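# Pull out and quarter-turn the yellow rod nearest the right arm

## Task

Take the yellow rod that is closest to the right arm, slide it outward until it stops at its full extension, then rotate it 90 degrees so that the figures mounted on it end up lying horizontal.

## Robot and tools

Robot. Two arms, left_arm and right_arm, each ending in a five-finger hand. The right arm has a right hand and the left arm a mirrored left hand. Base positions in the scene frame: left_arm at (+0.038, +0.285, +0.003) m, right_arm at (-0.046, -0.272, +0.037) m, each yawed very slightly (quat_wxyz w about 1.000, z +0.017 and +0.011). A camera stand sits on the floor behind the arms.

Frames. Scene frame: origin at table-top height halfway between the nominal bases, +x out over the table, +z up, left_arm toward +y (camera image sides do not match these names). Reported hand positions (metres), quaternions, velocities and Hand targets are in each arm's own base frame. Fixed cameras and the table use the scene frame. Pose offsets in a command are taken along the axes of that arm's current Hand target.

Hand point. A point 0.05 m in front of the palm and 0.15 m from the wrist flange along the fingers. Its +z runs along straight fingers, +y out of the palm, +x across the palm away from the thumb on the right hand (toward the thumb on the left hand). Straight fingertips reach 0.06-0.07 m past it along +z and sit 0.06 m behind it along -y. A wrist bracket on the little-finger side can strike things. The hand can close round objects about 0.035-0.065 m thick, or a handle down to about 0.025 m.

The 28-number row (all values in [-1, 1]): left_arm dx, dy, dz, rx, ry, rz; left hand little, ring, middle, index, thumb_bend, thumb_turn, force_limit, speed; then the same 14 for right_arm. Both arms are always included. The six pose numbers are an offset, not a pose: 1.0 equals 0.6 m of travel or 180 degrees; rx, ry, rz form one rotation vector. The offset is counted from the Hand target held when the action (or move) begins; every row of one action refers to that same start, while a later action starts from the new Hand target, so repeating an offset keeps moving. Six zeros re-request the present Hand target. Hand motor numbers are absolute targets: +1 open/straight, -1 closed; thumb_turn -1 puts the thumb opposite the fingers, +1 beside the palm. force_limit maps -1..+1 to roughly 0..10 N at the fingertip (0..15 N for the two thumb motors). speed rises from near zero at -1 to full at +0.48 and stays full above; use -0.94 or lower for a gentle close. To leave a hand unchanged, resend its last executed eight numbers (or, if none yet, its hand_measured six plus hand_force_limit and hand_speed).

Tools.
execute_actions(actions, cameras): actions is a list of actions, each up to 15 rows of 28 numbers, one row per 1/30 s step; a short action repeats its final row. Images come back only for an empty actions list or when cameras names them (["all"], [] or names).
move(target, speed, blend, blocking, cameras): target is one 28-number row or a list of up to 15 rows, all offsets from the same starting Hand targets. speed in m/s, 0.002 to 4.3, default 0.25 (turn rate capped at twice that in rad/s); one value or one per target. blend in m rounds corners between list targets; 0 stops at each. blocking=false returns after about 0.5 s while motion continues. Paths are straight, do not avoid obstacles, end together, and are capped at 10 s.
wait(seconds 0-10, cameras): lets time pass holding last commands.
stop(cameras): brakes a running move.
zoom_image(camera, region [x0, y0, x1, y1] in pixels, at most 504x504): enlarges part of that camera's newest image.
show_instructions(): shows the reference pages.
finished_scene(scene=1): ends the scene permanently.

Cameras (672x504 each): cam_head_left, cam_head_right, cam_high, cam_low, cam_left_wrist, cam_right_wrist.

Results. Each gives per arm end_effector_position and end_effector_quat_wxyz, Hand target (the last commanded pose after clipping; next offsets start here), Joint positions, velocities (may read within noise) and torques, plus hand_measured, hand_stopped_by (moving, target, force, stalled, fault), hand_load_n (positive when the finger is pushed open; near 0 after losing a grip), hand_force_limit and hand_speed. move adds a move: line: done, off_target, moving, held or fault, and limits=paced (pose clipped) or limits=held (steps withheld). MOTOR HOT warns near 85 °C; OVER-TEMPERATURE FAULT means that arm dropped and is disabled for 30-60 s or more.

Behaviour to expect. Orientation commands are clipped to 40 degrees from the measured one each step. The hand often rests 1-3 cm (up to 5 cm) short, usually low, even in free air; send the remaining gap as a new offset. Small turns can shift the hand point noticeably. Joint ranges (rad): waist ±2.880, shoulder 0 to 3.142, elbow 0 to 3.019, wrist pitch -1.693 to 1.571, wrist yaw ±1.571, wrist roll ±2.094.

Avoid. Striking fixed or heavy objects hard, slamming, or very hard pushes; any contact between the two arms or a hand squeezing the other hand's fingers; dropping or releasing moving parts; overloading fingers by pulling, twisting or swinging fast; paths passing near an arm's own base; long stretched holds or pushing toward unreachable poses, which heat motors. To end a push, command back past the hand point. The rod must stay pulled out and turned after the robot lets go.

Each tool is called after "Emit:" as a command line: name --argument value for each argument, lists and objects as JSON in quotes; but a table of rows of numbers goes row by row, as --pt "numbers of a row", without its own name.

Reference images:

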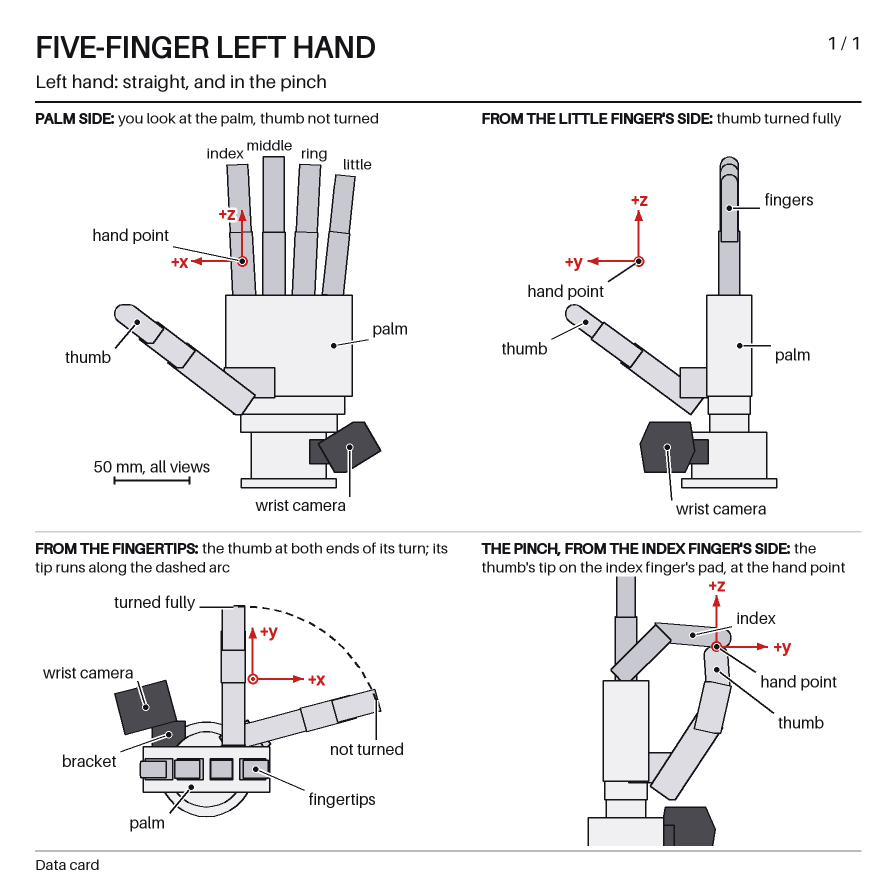

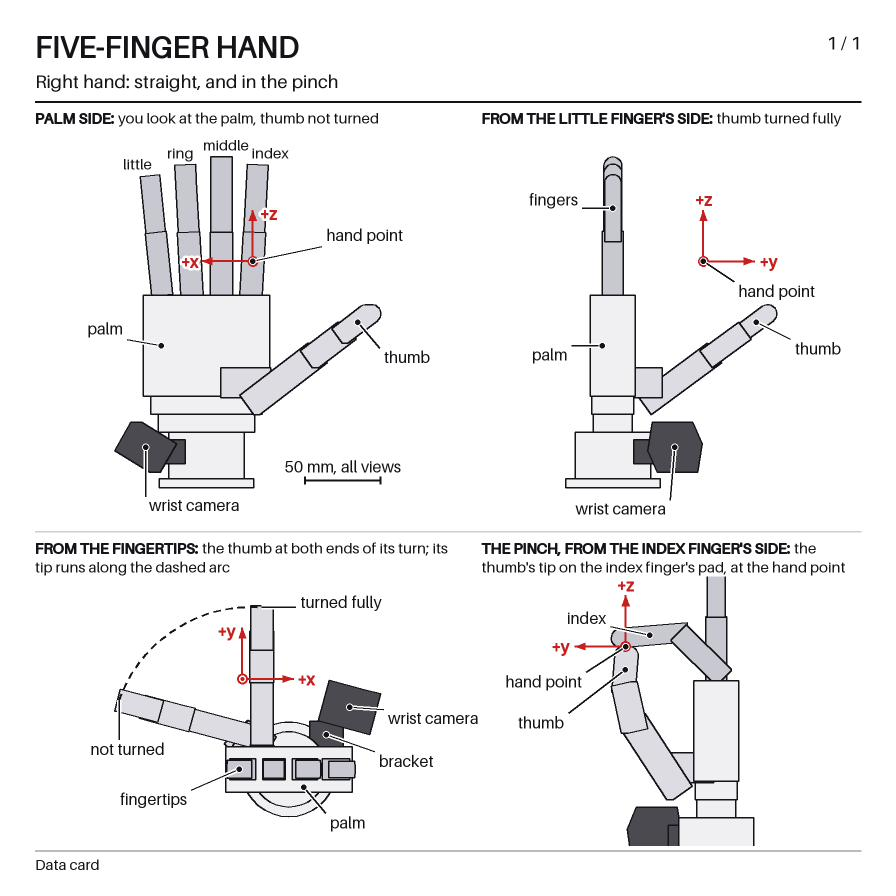

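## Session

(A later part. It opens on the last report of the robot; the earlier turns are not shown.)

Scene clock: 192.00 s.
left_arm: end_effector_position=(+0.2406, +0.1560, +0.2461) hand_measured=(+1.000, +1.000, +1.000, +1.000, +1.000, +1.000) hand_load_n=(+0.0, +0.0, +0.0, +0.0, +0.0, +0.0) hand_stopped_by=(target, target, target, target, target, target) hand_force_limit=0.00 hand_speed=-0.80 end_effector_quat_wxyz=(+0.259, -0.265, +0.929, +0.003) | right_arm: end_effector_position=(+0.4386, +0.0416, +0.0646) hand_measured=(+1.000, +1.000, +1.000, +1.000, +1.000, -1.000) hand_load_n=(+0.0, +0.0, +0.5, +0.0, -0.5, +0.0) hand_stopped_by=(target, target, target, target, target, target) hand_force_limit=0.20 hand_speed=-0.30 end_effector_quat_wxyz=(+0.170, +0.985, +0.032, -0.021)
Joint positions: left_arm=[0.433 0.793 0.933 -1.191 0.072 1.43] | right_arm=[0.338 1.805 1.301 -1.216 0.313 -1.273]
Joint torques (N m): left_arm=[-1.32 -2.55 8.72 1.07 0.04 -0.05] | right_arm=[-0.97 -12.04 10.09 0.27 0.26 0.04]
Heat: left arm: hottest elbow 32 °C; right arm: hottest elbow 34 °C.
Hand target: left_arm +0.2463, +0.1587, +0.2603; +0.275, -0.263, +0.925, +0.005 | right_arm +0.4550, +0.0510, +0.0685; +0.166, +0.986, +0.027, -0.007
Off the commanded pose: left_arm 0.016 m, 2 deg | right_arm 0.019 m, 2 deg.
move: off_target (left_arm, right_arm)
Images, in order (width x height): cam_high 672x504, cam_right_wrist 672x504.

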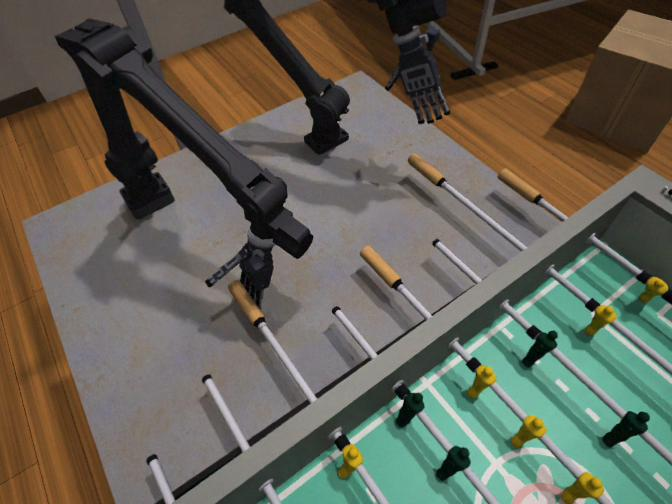

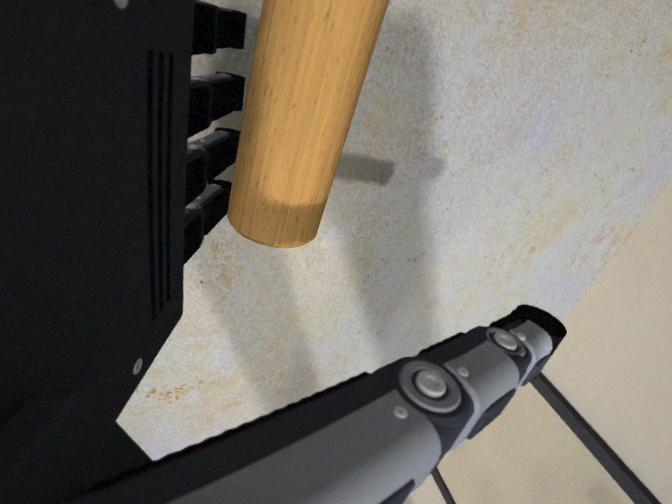

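Emit:
move --target '[0,0,0,0,0,0,1,1,1,1,1,1,0,-0.8,0.033,0,-0.013,0,0,0,1,1,1,1,1,-1,0.2,-0.3]' --speed 0.1 --cameras '["cam_right_wrist"]'

Scene clock: 196.80 s.
left_arm: end_effector_position=(+0.2406, +0.1560, +0.2461) hand_measured=(+1.000, +1.000, +1.000, +1.000, +1.000, +1.000) hand_load_n=(+0.0, +0.0, +0.0, +0.0, +0.0, +0.0) hand_stopped_by=(target, target, target, target, target, target) hand_force_limit=0.00 hand_speed=-0.80 end_effector_quat_wxyz=(+0.259, -0.265, +0.929, +0.003) | right_arm: end_effector_position=(+0.4598, +0.0491, +0.0702) hand_measured=(+1.000, +1.000, +1.000, +1.000, +1.000, -1.000) hand_load_n=(+0.0, +0.0, +0.0, +0.0, -0.5, +0.0) hand_stopped_by=(target, target, target, target, target, target) hand_force_limit=0.20 hand_speed=-0.30 end_effector_quat_wxyz=(+0.169, +0.985, +0.030, -0.015)
Joint positions: left_arm=[0.433 0.793 0.933 -1.191 0.072 1.43] | right_arm=[0.338 1.842 1.376 -1.241 0.313 -1.272]
Joint torques (N m): left_arm=[-1.2 -2.55 8.68 1.11 0.03 -0.05] | right_arm=[-1.55 -12.51 10.35 -0.13 0.3 -0.03]
Heat: left arm: hottest elbow 32 °C; right arm: hottest elbow 34 °C.
Hand target: left_arm +0.2463, +0.1587, +0.2603; +0.275, -0.263, +0.925, +0.005 | right_arm +0.4748, +0.0546, +0.0755; +0.166, +0.986, +0.027, -0.007
Off the commanded pose: left_arm 0.016 m, 2 deg | right_arm 0.017 m, 1 deg.
move: off_target (left_arm, right_arm)
Images, in order (width x height): cam_right_wrist 672x504.

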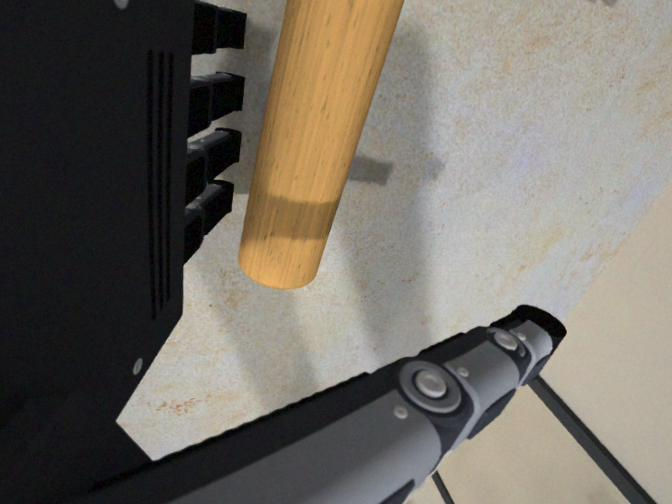

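Emit:
execute_actions --actions '[[[0,0,0,0,0,0,1,1,1,1,1,1,0,-0.8,0,0,0,0,0,0,-0.3,-0.3,-0.3,-0.3,-0.3,-1,-0.3,-0.6]]]' --cameras '["cam_right_wrist","cam_high"]'

Scene clock: 202.47 s.
left_arm: end_effector_position=(+0.2406, +0.1560, +0.2461) hand_measured=(+1.000, +1.000, +1.000, +1.000, +1.000, +1.000) hand_load_n=(+0.0, +0.0, +0.0, +0.0, +0.0, +0.0) hand_stopped_by=(target, target, target, target, target, target) hand_force_limit=0.00 hand_speed=-0.80 end_effector_quat_wxyz=(+0.259, -0.265, +0.929, +0.003) | right_arm: end_effector_position=(+0.4594, +0.0537, +0.0601) hand_measured=(+0.268, +0.340, +0.414, +0.562, -0.076, -1.000) hand_load_n=(+11.0, +0.0, +0.0, +0.0, +5.0, +2.0) hand_stopped_by=(force, force, force, force, force, target) hand_force_limit=-0.30 hand_speed=-0.60 end_effector_quat_wxyz=(+0.164, +0.985, +0.040, -0.027)
Joint positions: left_arm=[0.433 0.793 0.933 -1.191 0.072 1.43] | right_arm=[0.344 1.865 1.38 -1.24 0.298 -1.285]
Joint torques (N m): left_arm=[-1.55 -2.49 8.69 1.13 0.03 -0.04] | right_arm=[-2.02 -14.15 10.02 -0.23 0.81 0.12]
Heat: left arm: hottest elbow 32 °C; right arm: hottest elbow 35 °C.
Hand target: left_arm +0.2463, +0.1587, +0.2603; +0.275, -0.263, +0.925, +0.005 | right_arm +0.4748, +0.0547, +0.0754; +0.166, +0.986, +0.027, -0.007
Off the commanded pose: left_arm 0.016 m, 2 deg | right_arm 0.022 m, 3 deg.
Step readings (end_effector_position of left_arm | right_arm):
0: (+0.2406, +0.1560, +0.2461) | (+0.4601, +0.0492, +0.0704)
1: (+0.2406, +0.1560, +0.2461) | (+0.4601, +0.0492, +0.0704)
2: (+0.2406, +0.1560, +0.2461) | (+0.4601, +0.0492, +0.0704)
4: (+0.2406, +0.1560, +0.2461) | (+0.4601, +0.0492, +0.0704)
8: (+0.2406, +0.1560, +0.2461) | (+0.4601, +0.0492, +0.0704)
15: (+0.2406, +0.1560, +0.2461) | (+0.4596, +0.0509, +0.0673)
Images, in order (width x height): cam_high 672x504, cam_right_wrist 672x504.

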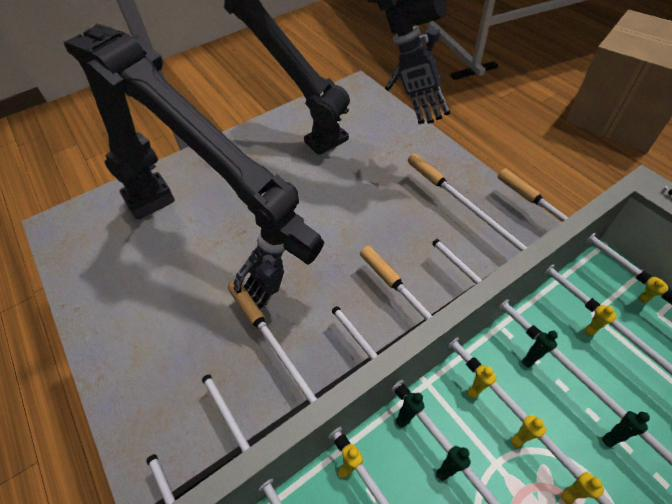

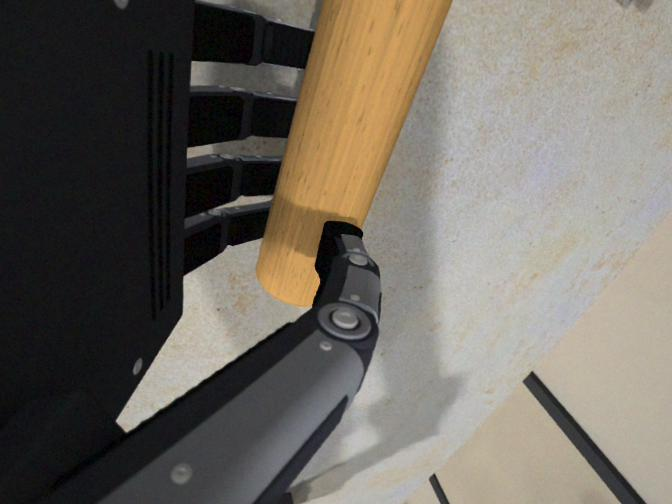

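Emit:
execute_actions --actions '[[[0,0,0,0,0,0,1,1,1,1,1,1,0,-0.8,0,0,0,0,0,0,-0.6,-0.6,-0.6,-0.6,-0.6,-1,0.5,-0.5]]]' --cameras '["cam_right_wrist"]'

Scene clock: 204.40 s.
left_arm: end_effector_position=(+0.2406, +0.1560, +0.2461) hand_measured=(+1.000, +1.000, +1.000, +1.000, +1.000, +1.000) hand_load_n=(+0.0, +0.0, +0.0, +0.0, +0.0, +0.0) hand_stopped_by=(target, target, target, target, target, target) hand_force_limit=0.00 hand_speed=-0.80 end_effector_quat_wxyz=(+0.259, -0.265, +0.929, +0.003) | right_arm: end_effector_position=(+0.4589, +0.0539, +0.0600) hand_measured=(+0.268, +0.306, +0.336, +0.384, -0.088, -1.000) hand_load_n=(+1.5, +5.5, +11.0, +9.5, +17.0, +2.0) hand_stopped_by=(force, force, force, force, force, target) hand_force_limit=0.50 hand_speed=-0.50 end_effector_quat_wxyz=(+0.164, +0.985, +0.037, -0.027)
Joint positions: left_arm=[0.433 0.793 0.933 -1.191 0.072 1.43] | right_arm=[0.344 1.865 1.38 -1.241 0.297 -1.279]
Joint torques (N m): left_arm=[-1.38 -2.61 8.69 1.07 0.04 -0.06] | right_arm=[-2.08 -14.15 9.99 -0.24 0.82 0.04]
Heat: left arm: hottest elbow 32 °C; right arm: hottest elbow 35 °C.
Hand target: left_arm +0.2463, +0.1587, +0.2603; +0.275, -0.263, +0.925, +0.005 | right_arm +0.4747, +0.0546, +0.0754; +0.166, +0.986, +0.027, -0.007
Off the commanded pose: left_arm 0.016 m, 2 deg | right_arm 0.022 m, 3 deg.
Step readings (end_effector_position of left_arm | right_arm):
0: (+0.2406, +0.1560, +0.2461) | (+0.4593, +0.0537, +0.0601)
1: (+0.2406, +0.1560, +0.2461) | (+0.4593, +0.0537, +0.0601)
2: (+0.2406, +0.1560, +0.2461) | (+0.4593, +0.0537, +0.0601)
4: (+0.2406, +0.1560, +0.2461) | (+0.4594, +0.0538, +0.0601)
8: (+0.2406, +0.1560, +0.2461) | (+0.4590, +0.0539, +0.0600)
15: (+0.2406, +0.1560, +0.2461) | (+0.4589, +0.0539, +0.0600)
Images, in order (width x height): cam_right_wrist 672x504.

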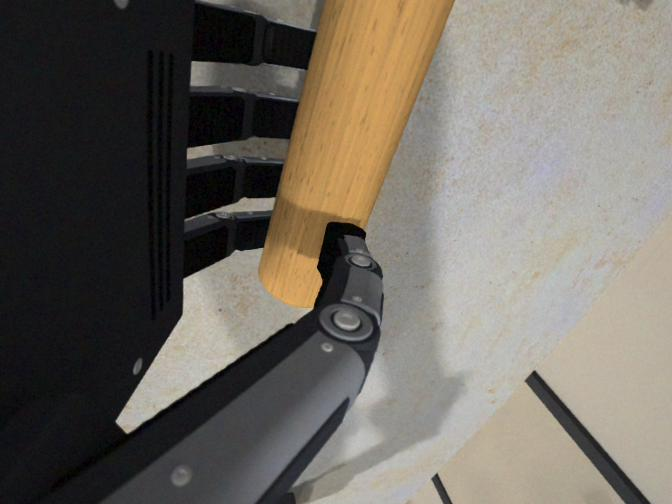

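Emit:
move --pt "0 0 0 0 0 0 1 1 1 1 1 1 0 -0.8 -0.007 -0.0078 0.0175 0.0833 0 0 -0.6 -0.6 -0.6 -0.6 -0.6 -1 0.5 -0.5" --pt "0 0 0 0 0 0 1 1 1 1 1 1 0 -0.8 -0.007 -0.0113 0.0223 0.1667 0 0 -0.6 -0.6 -0.6 -0.6 -0.6 -1 0.5 -0.5" --speed 0.15 --blend '[0.01,0]' --cameras '["cam_right_wrist","cam_high"]'

Emit:
zoom_image --camera "cam_high" --region '[310, 370, 430, 490]'

Scene clock: 215.13 s.
left_arm: end_effector_position=(+0.2406, +0.1560, +0.2461) hand_measured=(+1.000, +1.000, +1.000, +1.000, +1.000, +1.000) hand_load_n=(+0.0, +0.0, +0.0, +0.0, +0.0, +0.0) hand_stopped_by=(target, target, target, target, target, target) hand_force_limit=0.00 hand_speed=-0.80 end_effector_quat_wxyz=(+0.259, -0.265, +0.929, +0.003) | right_arm: end_effector_position=(+0.4627, +0.0532, +0.0542) hand_measured=(+0.268, +0.306, +0.336, +0.384, -0.088, -1.000) hand_load_n=(+2.0, +6.5, +9.5, +5.0, +16.0, +3.5) hand_stopped_by=(force, force, force, force, force, target) hand_force_limit=0.50 hand_speed=-0.50 end_effector_quat_wxyz=(-0.085, +0.996, +0.020, -0.034)
Joint positions: left_arm=[0.433 0.793 0.933 -1.191 0.072 1.43] | right_arm=[0.16 1.782 1.352 -1.185 -0.179 -1.455]
Joint torques (N m): left_arm=[-1.38 -2.61 8.68 1.09 0.03 -0.06] | right_arm=[-1.61 -14.62 6.8 1.5 -0.5 -0.15]
Heat: left arm: hottest elbow 32 °C; right arm: hottest elbow 35 °C.
Hand target: left_arm +0.2463, +0.1587, +0.2603; +0.275, -0.263, +0.925, +0.005 | right_arm +0.4703, +0.0565, +0.0608; -0.095, +0.995, +0.024, -0.013
Off the commanded pose: left_arm 0.016 m, 2 deg | right_arm 0.010 m, 3 deg.
move: off_target (left_arm, right_arm)
Images, in order (width x height): cam_high 672x504, cam_right_wrist 672x504.

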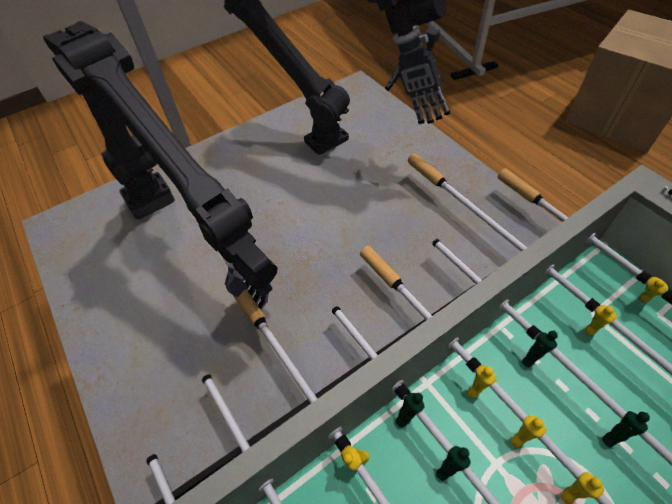

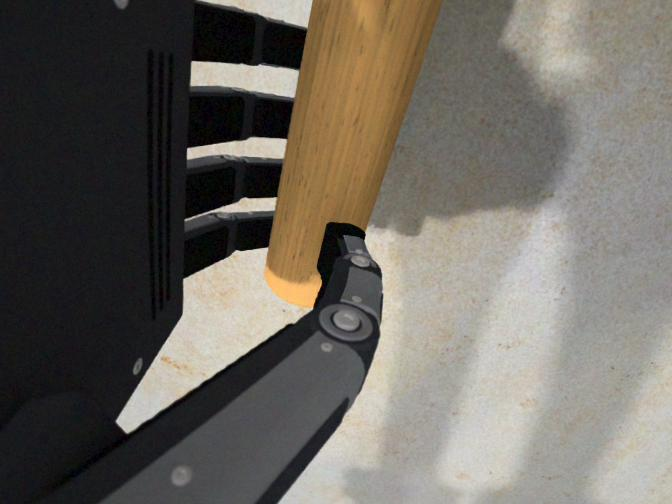

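Scaled by 4.200 from the camera's 672x504 image, which has a finer 960x720 frame.

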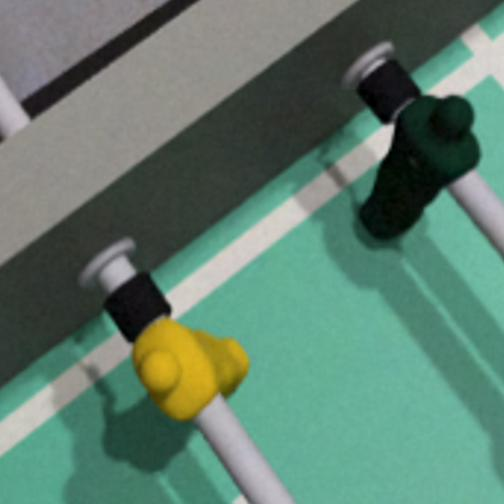

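Emit:
move --pt "0 0 0 0 0 0 1 1 1 1 1 1 0 -0.8 -0.01 -0.007 0.0097 0.1667 0 0 -0.6 -0.6 -0.6 -0.6 -0.6 -1 0.5 -0.5" --pt "0 0 0 0 0 0 1 1 1 1 1 1 0 -0.8 -0.01 -0.018 0.0147 0.3333 0 0 -0.6 -0.6 -0.6 -0.6 -0.6 -1 0.5 -0.5" --speed 0.15 --blend '[0.01,0]' --cameras '["cam_right_wrist","cam_high","cam_head_right"]'

Emit:
zoom_image --camera "cam_high" --region '[310, 370, 430, 490]'

Scene clock: 223.17 s.
left_arm: end_effector_position=(+0.2406, +0.1560, +0.2461) hand_measured=(+1.000, +1.000, +1.000, +1.000, +1.000, +1.000) hand_load_n=(+0.0, +0.0, +0.5, +0.0, +0.0, +0.0) hand_stopped_by=(target, target, target, target, target, target) hand_force_limit=0.00 hand_speed=-0.80 end_effector_quat_wxyz=(+0.259, -0.265, +0.929, +0.003) | right_arm: end_effector_position=(+0.4558, +0.0531, +0.0404) hand_measured=(+0.270, +0.306, +0.336, +0.384, -0.084, -1.000) hand_load_n=(+23.0, +10.0, +0.0, +0.0, +26.0, -9.5) hand_stopped_by=(force, force, force, force, force, target) hand_force_limit=0.50 hand_speed=-0.50 end_effector_quat_wxyz=(-0.546, +0.838, +0.007, -0.016)
Joint positions: left_arm=[0.433 0.793 0.933 -1.191 0.072 1.43] | right_arm=[-0.198 1.95 1.34 -1.448 -1.097 -2.086]
Joint torques (N m): left_arm=[-1.32 -2.55 8.66 1.07 0.05 -0.05] | right_arm=[-0.03 -13.39 7.84 -1.83 -2.64 -0.1]
Heat: left arm: hottest elbow 32 °C; right arm: hottest elbow 35 °C.
Hand target: left_arm +0.2463, +0.1587, +0.2603; +0.275, -0.263, +0.925, +0.005 | right_arm +0.4635, +0.0684, +0.0543; -0.580, +0.814, +0.014, -0.024
Off the commanded pose: left_arm 0.016 m, 2 deg | right_arm 0.022 m, 5 deg.
joint sent to its limit (right arm) — joint 6 (wrist roll), lower limit. The joint targets still meet the commanded pose.
move: off_target (left_arm, right_arm)
Images, in order (width x height): cam_head_right 672x504, cam_high 672x504, cam_right_wrist 672x504.

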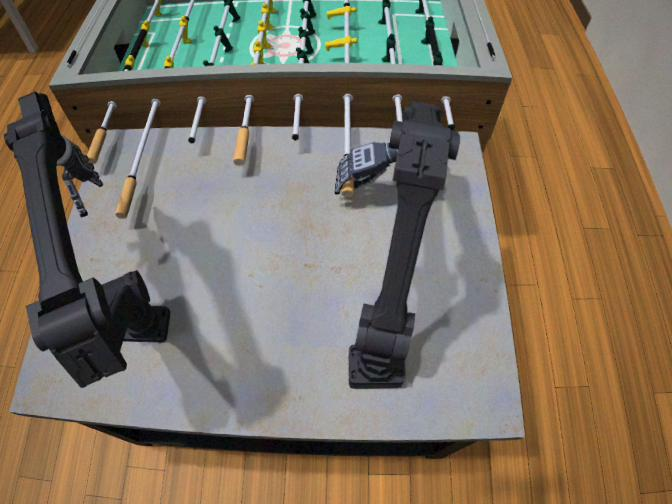

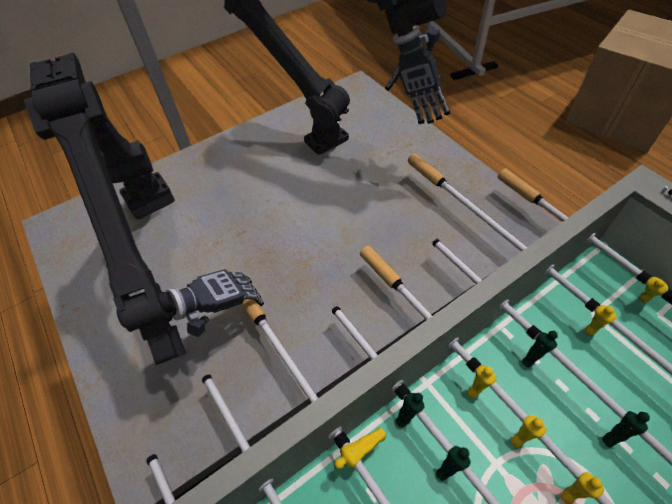

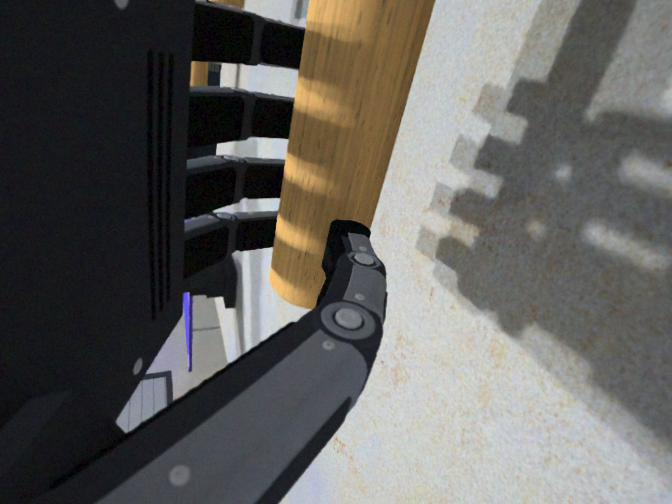

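Scaled by 4.200 from the camera's 672x504 image, which has a finer 960x720 frame.

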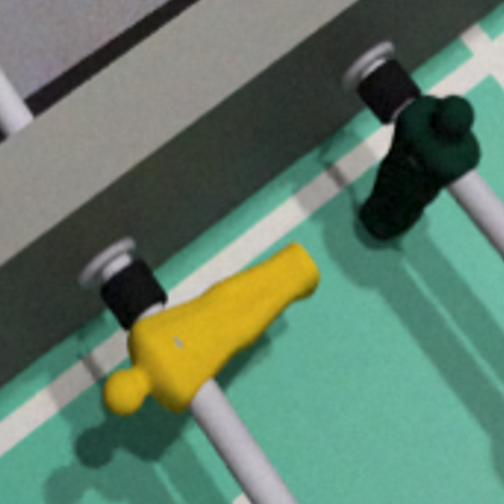

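Emit:
wait --seconds 0 --cameras '["cam_low","cam_head_right","cam_high"]'

Emit:
zoom_image --camera "cam_low" --region '[240, 230, 460, 370]'

Emit:
zoom_image --camera "cam_head_right" --region '[240, 0, 480, 130]'

Scene clock: 226.47 s.
left_arm: end_effector_position=(+0.2406, +0.1560, +0.2461) hand_measured=(+1.000, +1.000, +1.000, +1.000, +1.000, +1.000) hand_load_n=(+0.0, -0.5, +0.0, +0.0, -0.5, +0.0) hand_stopped_by=(target, target, target, target, target, target) hand_force_limit=0.00 hand_speed=-0.80 end_effector_quat_wxyz=(+0.259, -0.265, +0.929, +0.003) | right_arm: end_effector_position=(+0.4558, +0.0532, +0.0405) hand_measured=(+0.270, +0.306, +0.336, +0.384, -0.084, -1.000) hand_load_n=(+23.0, +10.0, +0.0, +0.0, +25.5, -9.5) hand_stopped_by=(force, force, force, force, force, target) hand_force_limit=0.50 hand_speed=-0.50 end_effector_quat_wxyz=(-0.546, +0.837, +0.007, -0.016)
Joint positions: left_arm=[0.433 0.793 0.933 -1.191 0.072 1.43] | right_arm=[-0.198 1.95 1.34 -1.448 -1.098 -2.086]
Joint torques (N m): left_arm=[-1.2 -2.67 8.65 1.1 0.04 -0.06] | right_arm=[-0.09 -13.33 7.84 -1.85 -2.63 -0.1]
Heat: left arm: hottest elbow 32 °C; right arm: hottest elbow 35 °C.
Hand target: left_arm +0.2463, +0.1587, +0.2603; +0.275, -0.263, +0.925, +0.005 | right_arm +0.4635, +0.0684, +0.0543; -0.580, +0.814, +0.014, -0.024
Off the commanded pose: left_arm 0.016 m, 2 deg | right_arm 0.022 m, 5 deg.
Images, in order (width x height): cam_head_right 672x504, cam_high 672x504, cam_low 672x504.

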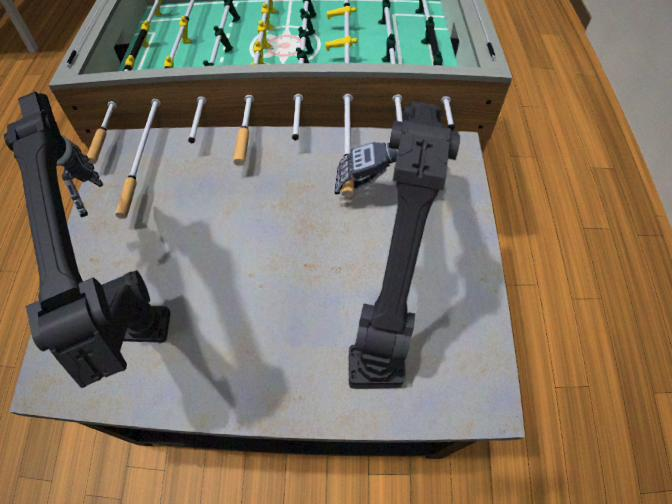

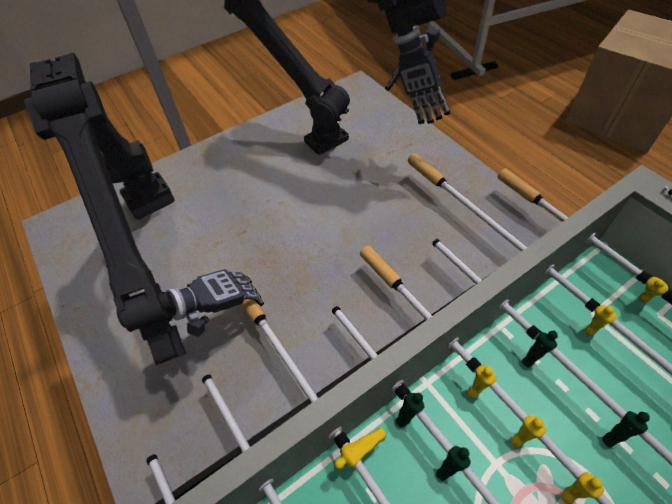

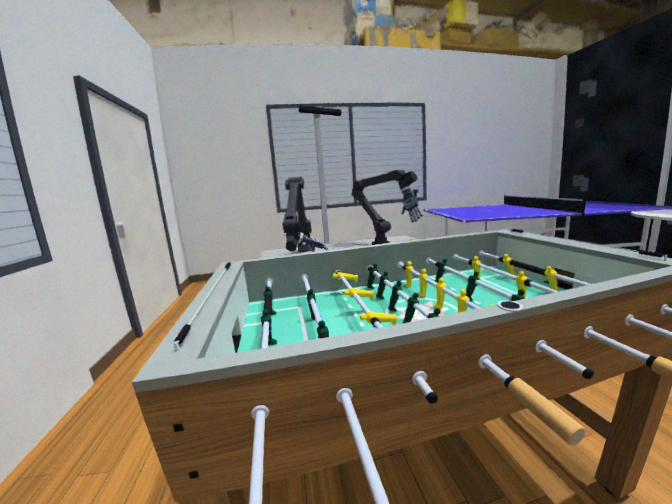

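Scaled by 2.291 from the camera's 672x504 image, which has a finer 960x720 frame.

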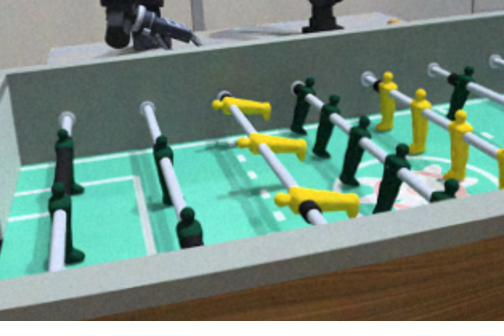

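Scaled by 2.100 from the camera's 672x504 image, which has a finer 960x720 frame.

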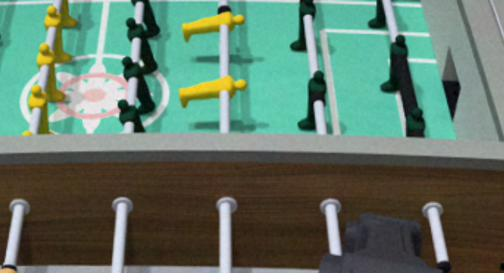

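Emit:
move --target '[0,0,0,0,0,0,1,1,1,1,1,1,0,-0.8,0,0.018,-0.0145,0,0,0,-0.6,-0.6,-0.6,-0.6,-0.6,-1,0.5,-0.5]' --speed 0.08

Emit:
execute_actions --actions '[[[0,0,0,0,0,0,1,1,1,1,1,1,0,-0.8,0,0,0,0,0,0,1,1,1,1,1,-1,0.5,-0.5]]]' --cameras '["cam_right_wrist","cam_high","cam_low","cam_head_right"]'

Emit:
zoom_image --camera "cam_low" --region '[240, 230, 460, 370]'

Scene clock: 236.47 s.
left_arm: end_effector_position=(+0.2406, +0.1560, +0.2461) hand_measured=(+1.000, +1.000, +1.000, +1.000, +1.000, +1.000) hand_load_n=(+0.0, +0.0, +0.0, +0.0, +0.5, +0.0) hand_stopped_by=(target, target, target, target, target, target) hand_force_limit=0.00 hand_speed=-0.80 end_effector_quat_wxyz=(+0.259, -0.265, +0.929, +0.003) | right_arm: end_effector_position=(+0.4557, +0.0517, +0.0396) hand_measured=(+0.270, +0.306, +0.336, +0.384, -0.084, -1.000) hand_load_n=(+25.0, +11.0, +0.0, +0.0, +26.5, -10.5) hand_stopped_by=(force, force, force, force, force, target) hand_force_limit=0.50 hand_speed=-0.50 end_effector_quat_wxyz=(-0.546, +0.837, +0.005, -0.016)
Joint positions: left_arm=[0.433 0.793 0.933 -1.191 0.072 1.43] | right_arm=[-0.201 1.952 1.34 -1.448 -1.097 -2.086]
Joint torques (N m): left_arm=[-1.38 -2.61 8.69 1.11 0.04 -0.05] | right_arm=[-1.49 -12.86 7.77 -1.43 -2.14 -0.1]
Heat: left arm: hottest elbow 32 °C; right arm: hottest elbow 35 °C.
Hand target: left_arm +0.2463, +0.1587, +0.2603; +0.275, -0.263, +0.925, +0.005 | right_arm +0.4639, +0.0567, +0.0469; -0.580, +0.814, +0.014, -0.024
Off the commanded pose: left_arm 0.016 m, 2 deg | right_arm 0.012 m, 5 deg.
joint sent to its limit (right arm) — joint 6 (wrist roll), lower limit. The joint targets are off in orientation, not in position.
move: off_target (left_arm, right_arm)

Scene clock: 238.27 s.
left_arm: end_effector_position=(+0.2406, +0.1560, +0.2461) hand_measured=(+1.000, +1.000, +1.000, +1.000, +1.000, +1.000) hand_load_n=(+0.0, +0.0, +0.0, +0.0, +0.0, +0.0) hand_stopped_by=(target, target, target, target, target, target) hand_force_limit=0.00 hand_speed=-0.80 end_effector_quat_wxyz=(+0.259, -0.265, +0.929, +0.003) | right_arm: end_effector_position=(+0.4571, +0.0549, +0.0454) hand_measured=(+1.000, +1.000, +1.000, +1.000, +1.000, -1.000) hand_load_n=(+0.0, +0.0, +0.0, +0.0, +0.0, +0.0) hand_stopped_by=(target, target, target, target, target, target) hand_force_limit=0.50 hand_speed=-0.50 end_effector_quat_wxyz=(-0.564, +0.826, -0.010, -0.013)
Joint positions: left_arm=[0.433 0.793 0.933 -1.191 0.072 1.43] | right_arm=[-0.208 1.955 1.34 -1.464 -1.141 -2.086]
Joint torques (N m): left_arm=[-1.32 -2.67 8.66 1.1 0.03 -0.06] | right_arm=[-0.85 -13.1 7.66 -0.75 -0.63 -0.1]
Heat: left arm: hottest elbow 32 °C; right arm: hottest elbow 35 °C.
Hand target: left_arm +0.2463, +0.1587, +0.2603; +0.275, -0.263, +0.925, +0.005 | right_arm +0.4639, +0.0567, +0.0470; -0.580, +0.814, +0.014, -0.024
Off the commanded pose: left_arm 0.016 m, 2 deg | right_arm 0.007 m, 4 deg.
joint sent to its limit (right arm) — joint 6 (wrist roll), lower limit. The joint targets are off in orientation, not in position.
Step readings (end_effector_position of left_arm | right_arm):
0: (+0.2406, +0.1560, +0.2461) | (+0.4557, +0.0517, +0.0396)
1: (+0.2406, +0.1560, +0.2461) | (+0.4557, +0.0515, +0.0396)
2: (+0.2406, +0.1560, +0.2461) | (+0.4557, +0.0515, +0.0396)
4: (+0.2406, +0.1560, +0.2461) | (+0.4564, +0.0510, +0.0401)
8: (+0.2406, +0.1560, +0.2461) | (+0.4580, +0.0491, +0.0444)
15: (+0.2406, +0.1560, +0.2461) | (+0.4573, +0.0531, +0.0453)
Images, in order (width x height): cam_head_right 672x504, cam_high 672x504, cam_low 672x504, cam_right_wrist 672x504.

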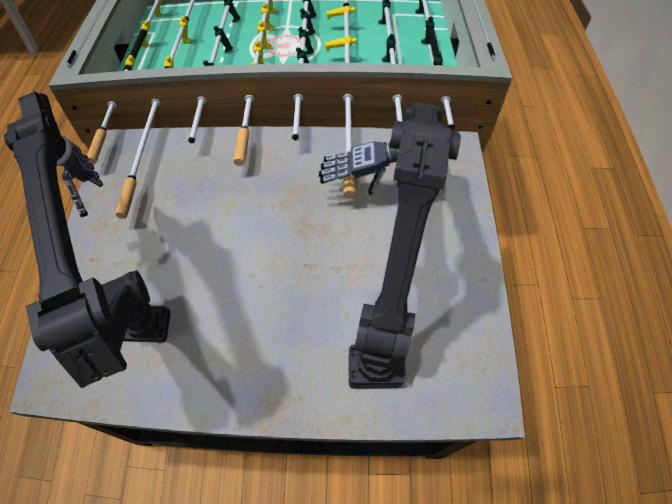

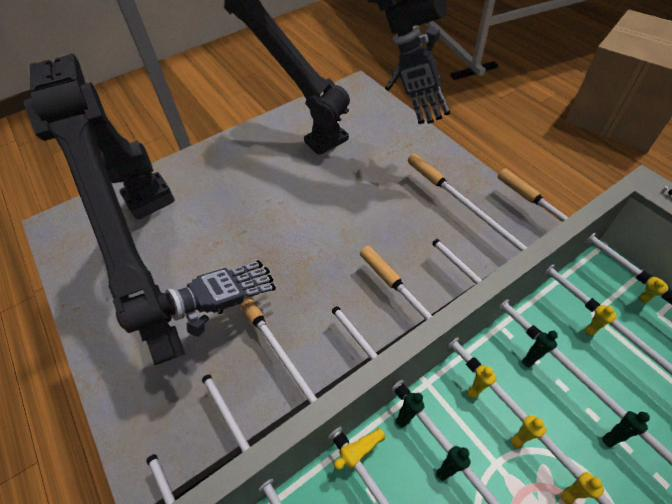

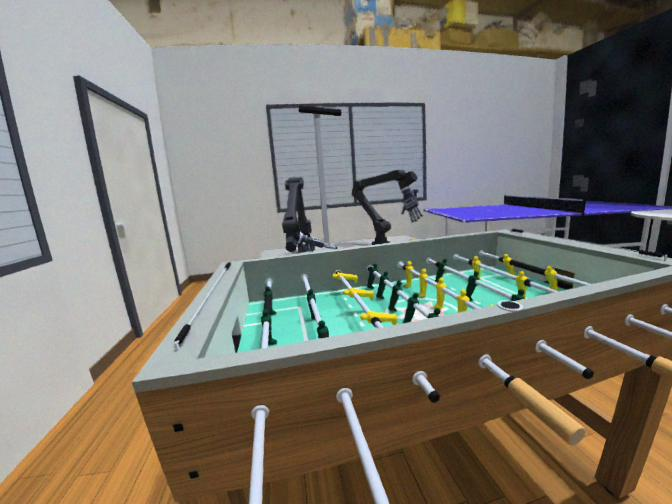

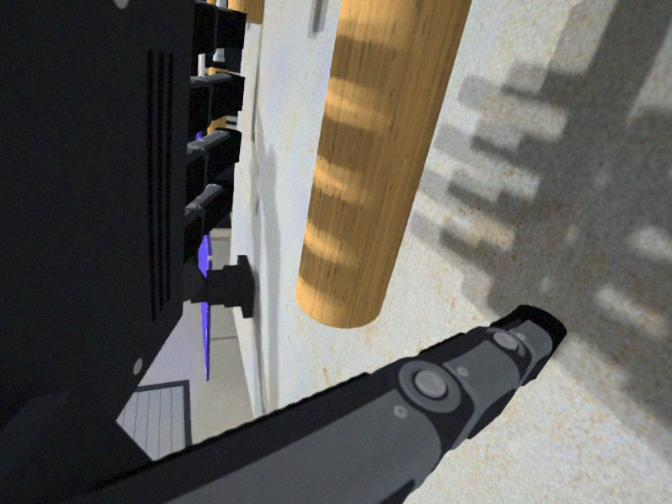

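Scaled by 2.291 from the camera's 672x504 image, which has a finer 960x720 frame.

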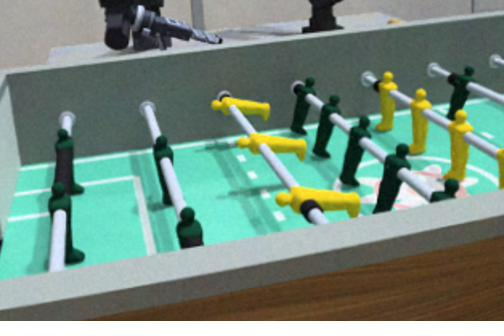

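Emit:
move --pt "0 0 0 0 0 0 1 1 1 1 1 1 0 -0.8 -0.0027 0.0113 -0.0203 -0.144 0 0 1 1 1 1 1 -1 0.5 -0.5" --pt "0 0 0 0 0 0 1 1 1 1 1 1 0 -0.8 -0.0037 -0.0047 -0.0362 -0.283 0 0 1 1 1 1 1 -1 0.5 -0.5" --speed 0.15 --blend '[0.01,0]' --cameras '["cam_right_wrist","cam_high"]'

Scene clock: 250.87 s.
left_arm: end_effector_position=(+0.2406, +0.1560, +0.2461) hand_measured=(+1.000, +1.000, +1.000, +1.000, +1.000, +1.000) hand_load_n=(+0.0, +0.0, +0.0, +0.0, +0.0, +0.0) hand_stopped_by=(target, target, target, target, target, target) hand_force_limit=0.00 hand_speed=-0.80 end_effector_quat_wxyz=(+0.259, -0.265, +0.929, +0.003) | right_arm: end_effector_position=(+0.4631, +0.0345, +0.0537) hand_measured=(+1.000, +1.000, +1.000, +1.000, +1.000, -1.000) hand_load_n=(+0.0, +0.0, +0.0, +0.0, +0.0, +0.0) hand_stopped_by=(target, target, target, target, target, target) hand_force_limit=0.50 hand_speed=-0.50 end_effector_quat_wxyz=(-0.174, +0.984, +0.024, -0.022)
Joint positions: left_arm=[0.433 0.793 0.933 -1.191 0.072 1.43] | right_arm=[0.053 1.756 1.322 -1.173 -0.351 -1.574]
Joint torques (N m): left_arm=[-1.26 -2.67 8.65 1.05 0.03 -0.05] | right_arm=[-1.08 -13.86 6.34 0.96 -0.14 0]
Heat: left arm: hottest elbow 32 °C; right arm: hottest elbow 35 °C.
Hand target: left_arm +0.2463, +0.1587, +0.2603; +0.275, -0.263, +0.925, +0.005 | right_arm +0.4629, +0.0370, +0.0567; -0.173, +0.985, +0.023, -0.015
Off the commanded pose: left_arm 0.016 m, 2 deg | right_arm 0.004 m, 1 deg.
move: off_target (left_arm)
Images, in order (width x height): cam_high 672x504, cam_right_wrist 672x504.

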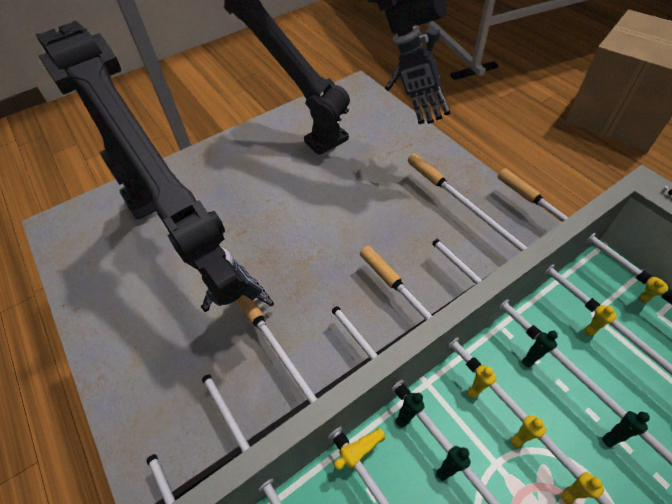

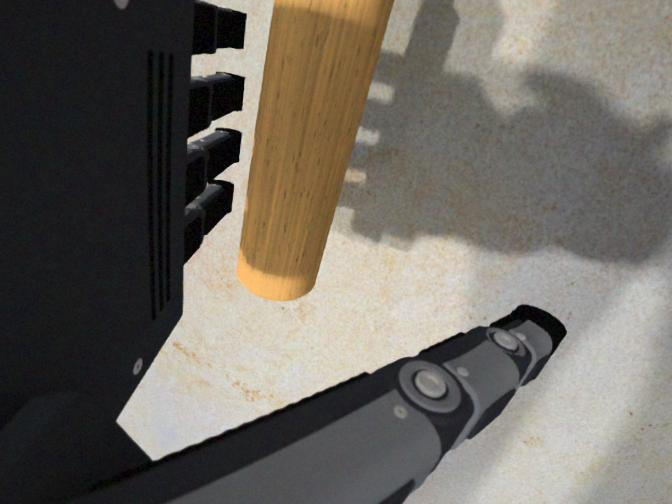

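Emit:
execute_actions --actions '[[[0,0,0,0,0,0,1,1,1,1,1,1,0,-0.8,0,0,0,0,0,0,-0.3,-0.3,-0.3,-0.3,-0.3,-1,-0.3,-0.6]]]'

Emit:
execute_actions --actions '[[[0,0,0,0,0,0,1,1,1,1,1,1,0,-0.8,0,0,0,0,0,0,-0.6,-0.6,-0.6,-0.6,-0.6,-1,0.5,-0.5]]]' --cameras '["cam_right_wrist"]'

Scene clock: 254.33 s.
left_arm: end_effector_position=(+0.2406, +0.1560, +0.2461) hand_measured=(+1.000, +1.000, +1.000, +1.000, +1.000, +1.000) hand_load_n=(+0.0, +0.0, +0.0, +0.0, +0.0, +0.0) hand_stopped_by=(target, target, target, target, target, target) hand_force_limit=0.00 hand_speed=-0.80 end_effector_quat_wxyz=(+0.259, -0.265, +0.929, +0.003) | right_arm: end_effector_position=(+0.4616, +0.0461, +0.0501) hand_measured=(+0.194, +0.268, +0.342, +0.452, +0.056, -1.000) hand_load_n=(+11.5, +0.0, +0.0, -0.5, +5.0, +1.5) hand_stopped_by=(force, force, force, force, force, target) hand_force_limit=-0.30 hand_speed=-0.60 end_effector_quat_wxyz=(-0.179, +0.983, +0.037, -0.023)
Joint positions: left_arm=[0.433 0.793 0.933 -1.191 0.072 1.43] | right_arm=[0.074 1.757 1.313 -1.161 -0.361 -1.577]
Joint torques (N m): left_arm=[-1.38 -2.55 8.69 1.13 0.04 -0.05] | right_arm=[-2.96 -13.92 6.97 0.49 0.21 0.07]
Heat: left arm: hottest elbow 32 °C; right arm: hottest elbow 35 °C.
Hand target: left_arm +0.2463, +0.1587, +0.2603; +0.275, -0.263, +0.925, +0.005 | right_arm +0.4629, +0.0369, +0.0568; -0.173, +0.985, +0.023, -0.015
Off the commanded pose: left_arm 0.016 m, 2 deg | right_arm 0.011 m, 2 deg.
Step readings (end_effector_position of left_arm | right_arm):
0: (+0.2406, +0.1560, +0.2461) | (+0.4631, +0.0345, +0.0537)
1: (+0.2406, +0.1560, +0.2461) | (+0.4631, +0.0345, +0.0537)
2: (+0.2406, +0.1560, +0.2461) | (+0.4631, +0.0345, +0.0537)
4: (+0.2406, +0.1560, +0.2461) | (+0.4631, +0.0344, +0.0537)
8: (+0.2406, +0.1560, +0.2461) | (+0.4631, +0.0343, +0.0537)
15: (+0.2406, +0.1560, +0.2461) | (+0.4629, +0.0370, +0.0535)

Scene clock: 255.03 s.
left_arm: end_effector_position=(+0.2406, +0.1560, +0.2461) hand_measured=(+1.000, +1.000, +1.000, +1.000, +1.000, +1.000) hand_load_n=(+0.0, +0.0, +0.0, +0.0, +0.0, +0.0) hand_stopped_by=(target, target, target, target, target, target) hand_force_limit=0.00 hand_speed=-0.80 end_effector_quat_wxyz=(+0.259, -0.265, +0.929, +0.003) | right_arm: end_effector_position=(+0.4611, +0.0464, +0.0501) hand_measured=(+0.194, +0.230, +0.258, +0.288, +0.044, -1.000) hand_load_n=(+1.5, +4.0, +8.0, +15.0, +17.5, +1.5) hand_stopped_by=(force, force, force, force, force, target) hand_force_limit=0.50 hand_speed=-0.50 end_effector_quat_wxyz=(-0.179, +0.983, +0.033, -0.024)
Joint positions: left_arm=[0.433 0.793 0.933 -1.191 0.072 1.43] | right_arm=[0.074 1.757 1.313 -1.161 -0.362 -1.571]
Joint torques (N m): left_arm=[-1.2 -2.73 8.65 1.07 0.04 -0.06] | right_arm=[-2.9 -13.98 6.98 0.5 0.25 0.01]
Heat: left arm: hottest elbow 32 °C; right arm: hottest elbow 35 °C.
Hand target: left_arm +0.2463, +0.1587, +0.2603; +0.275, -0.263, +0.925, +0.005 | right_arm +0.4629, +0.0369, +0.0568; -0.173, +0.985, +0.023, -0.015
Off the commanded pose: left_arm 0.016 m, 2 deg | right_arm 0.012 m, 2 deg.
Step readings (end_effector_position of left_arm | right_arm):
0: (+0.2406, +0.1560, +0.2461) | (+0.4616, +0.0461, +0.0501)
1: (+0.2406, +0.1560, +0.2461) | (+0.4616, +0.0461, +0.0501)
2: (+0.2406, +0.1560, +0.2461) | (+0.4616, +0.0461, +0.0501)
4: (+0.2406, +0.1560, +0.2461) | (+0.4616, +0.0460, +0.0501)
8: (+0.2406, +0.1560, +0.2461) | (+0.4610, +0.0463, +0.0501)
15: (+0.2406, +0.1560, +0.2461) | (+0.4611, +0.0464, +0.0501)
Images, in order (width x height): cam_right_wrist 672x504.

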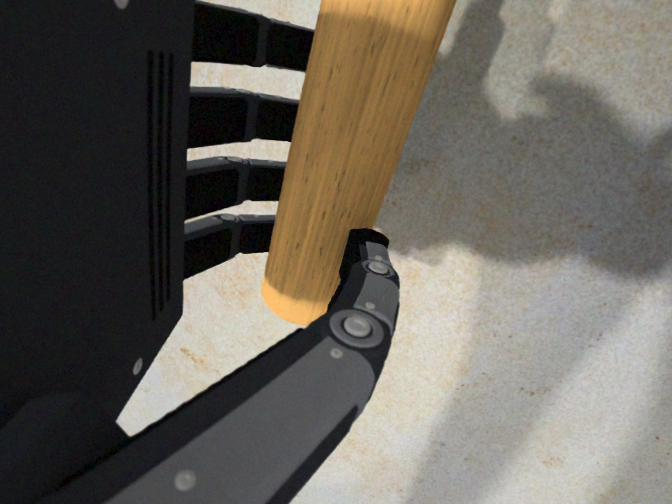

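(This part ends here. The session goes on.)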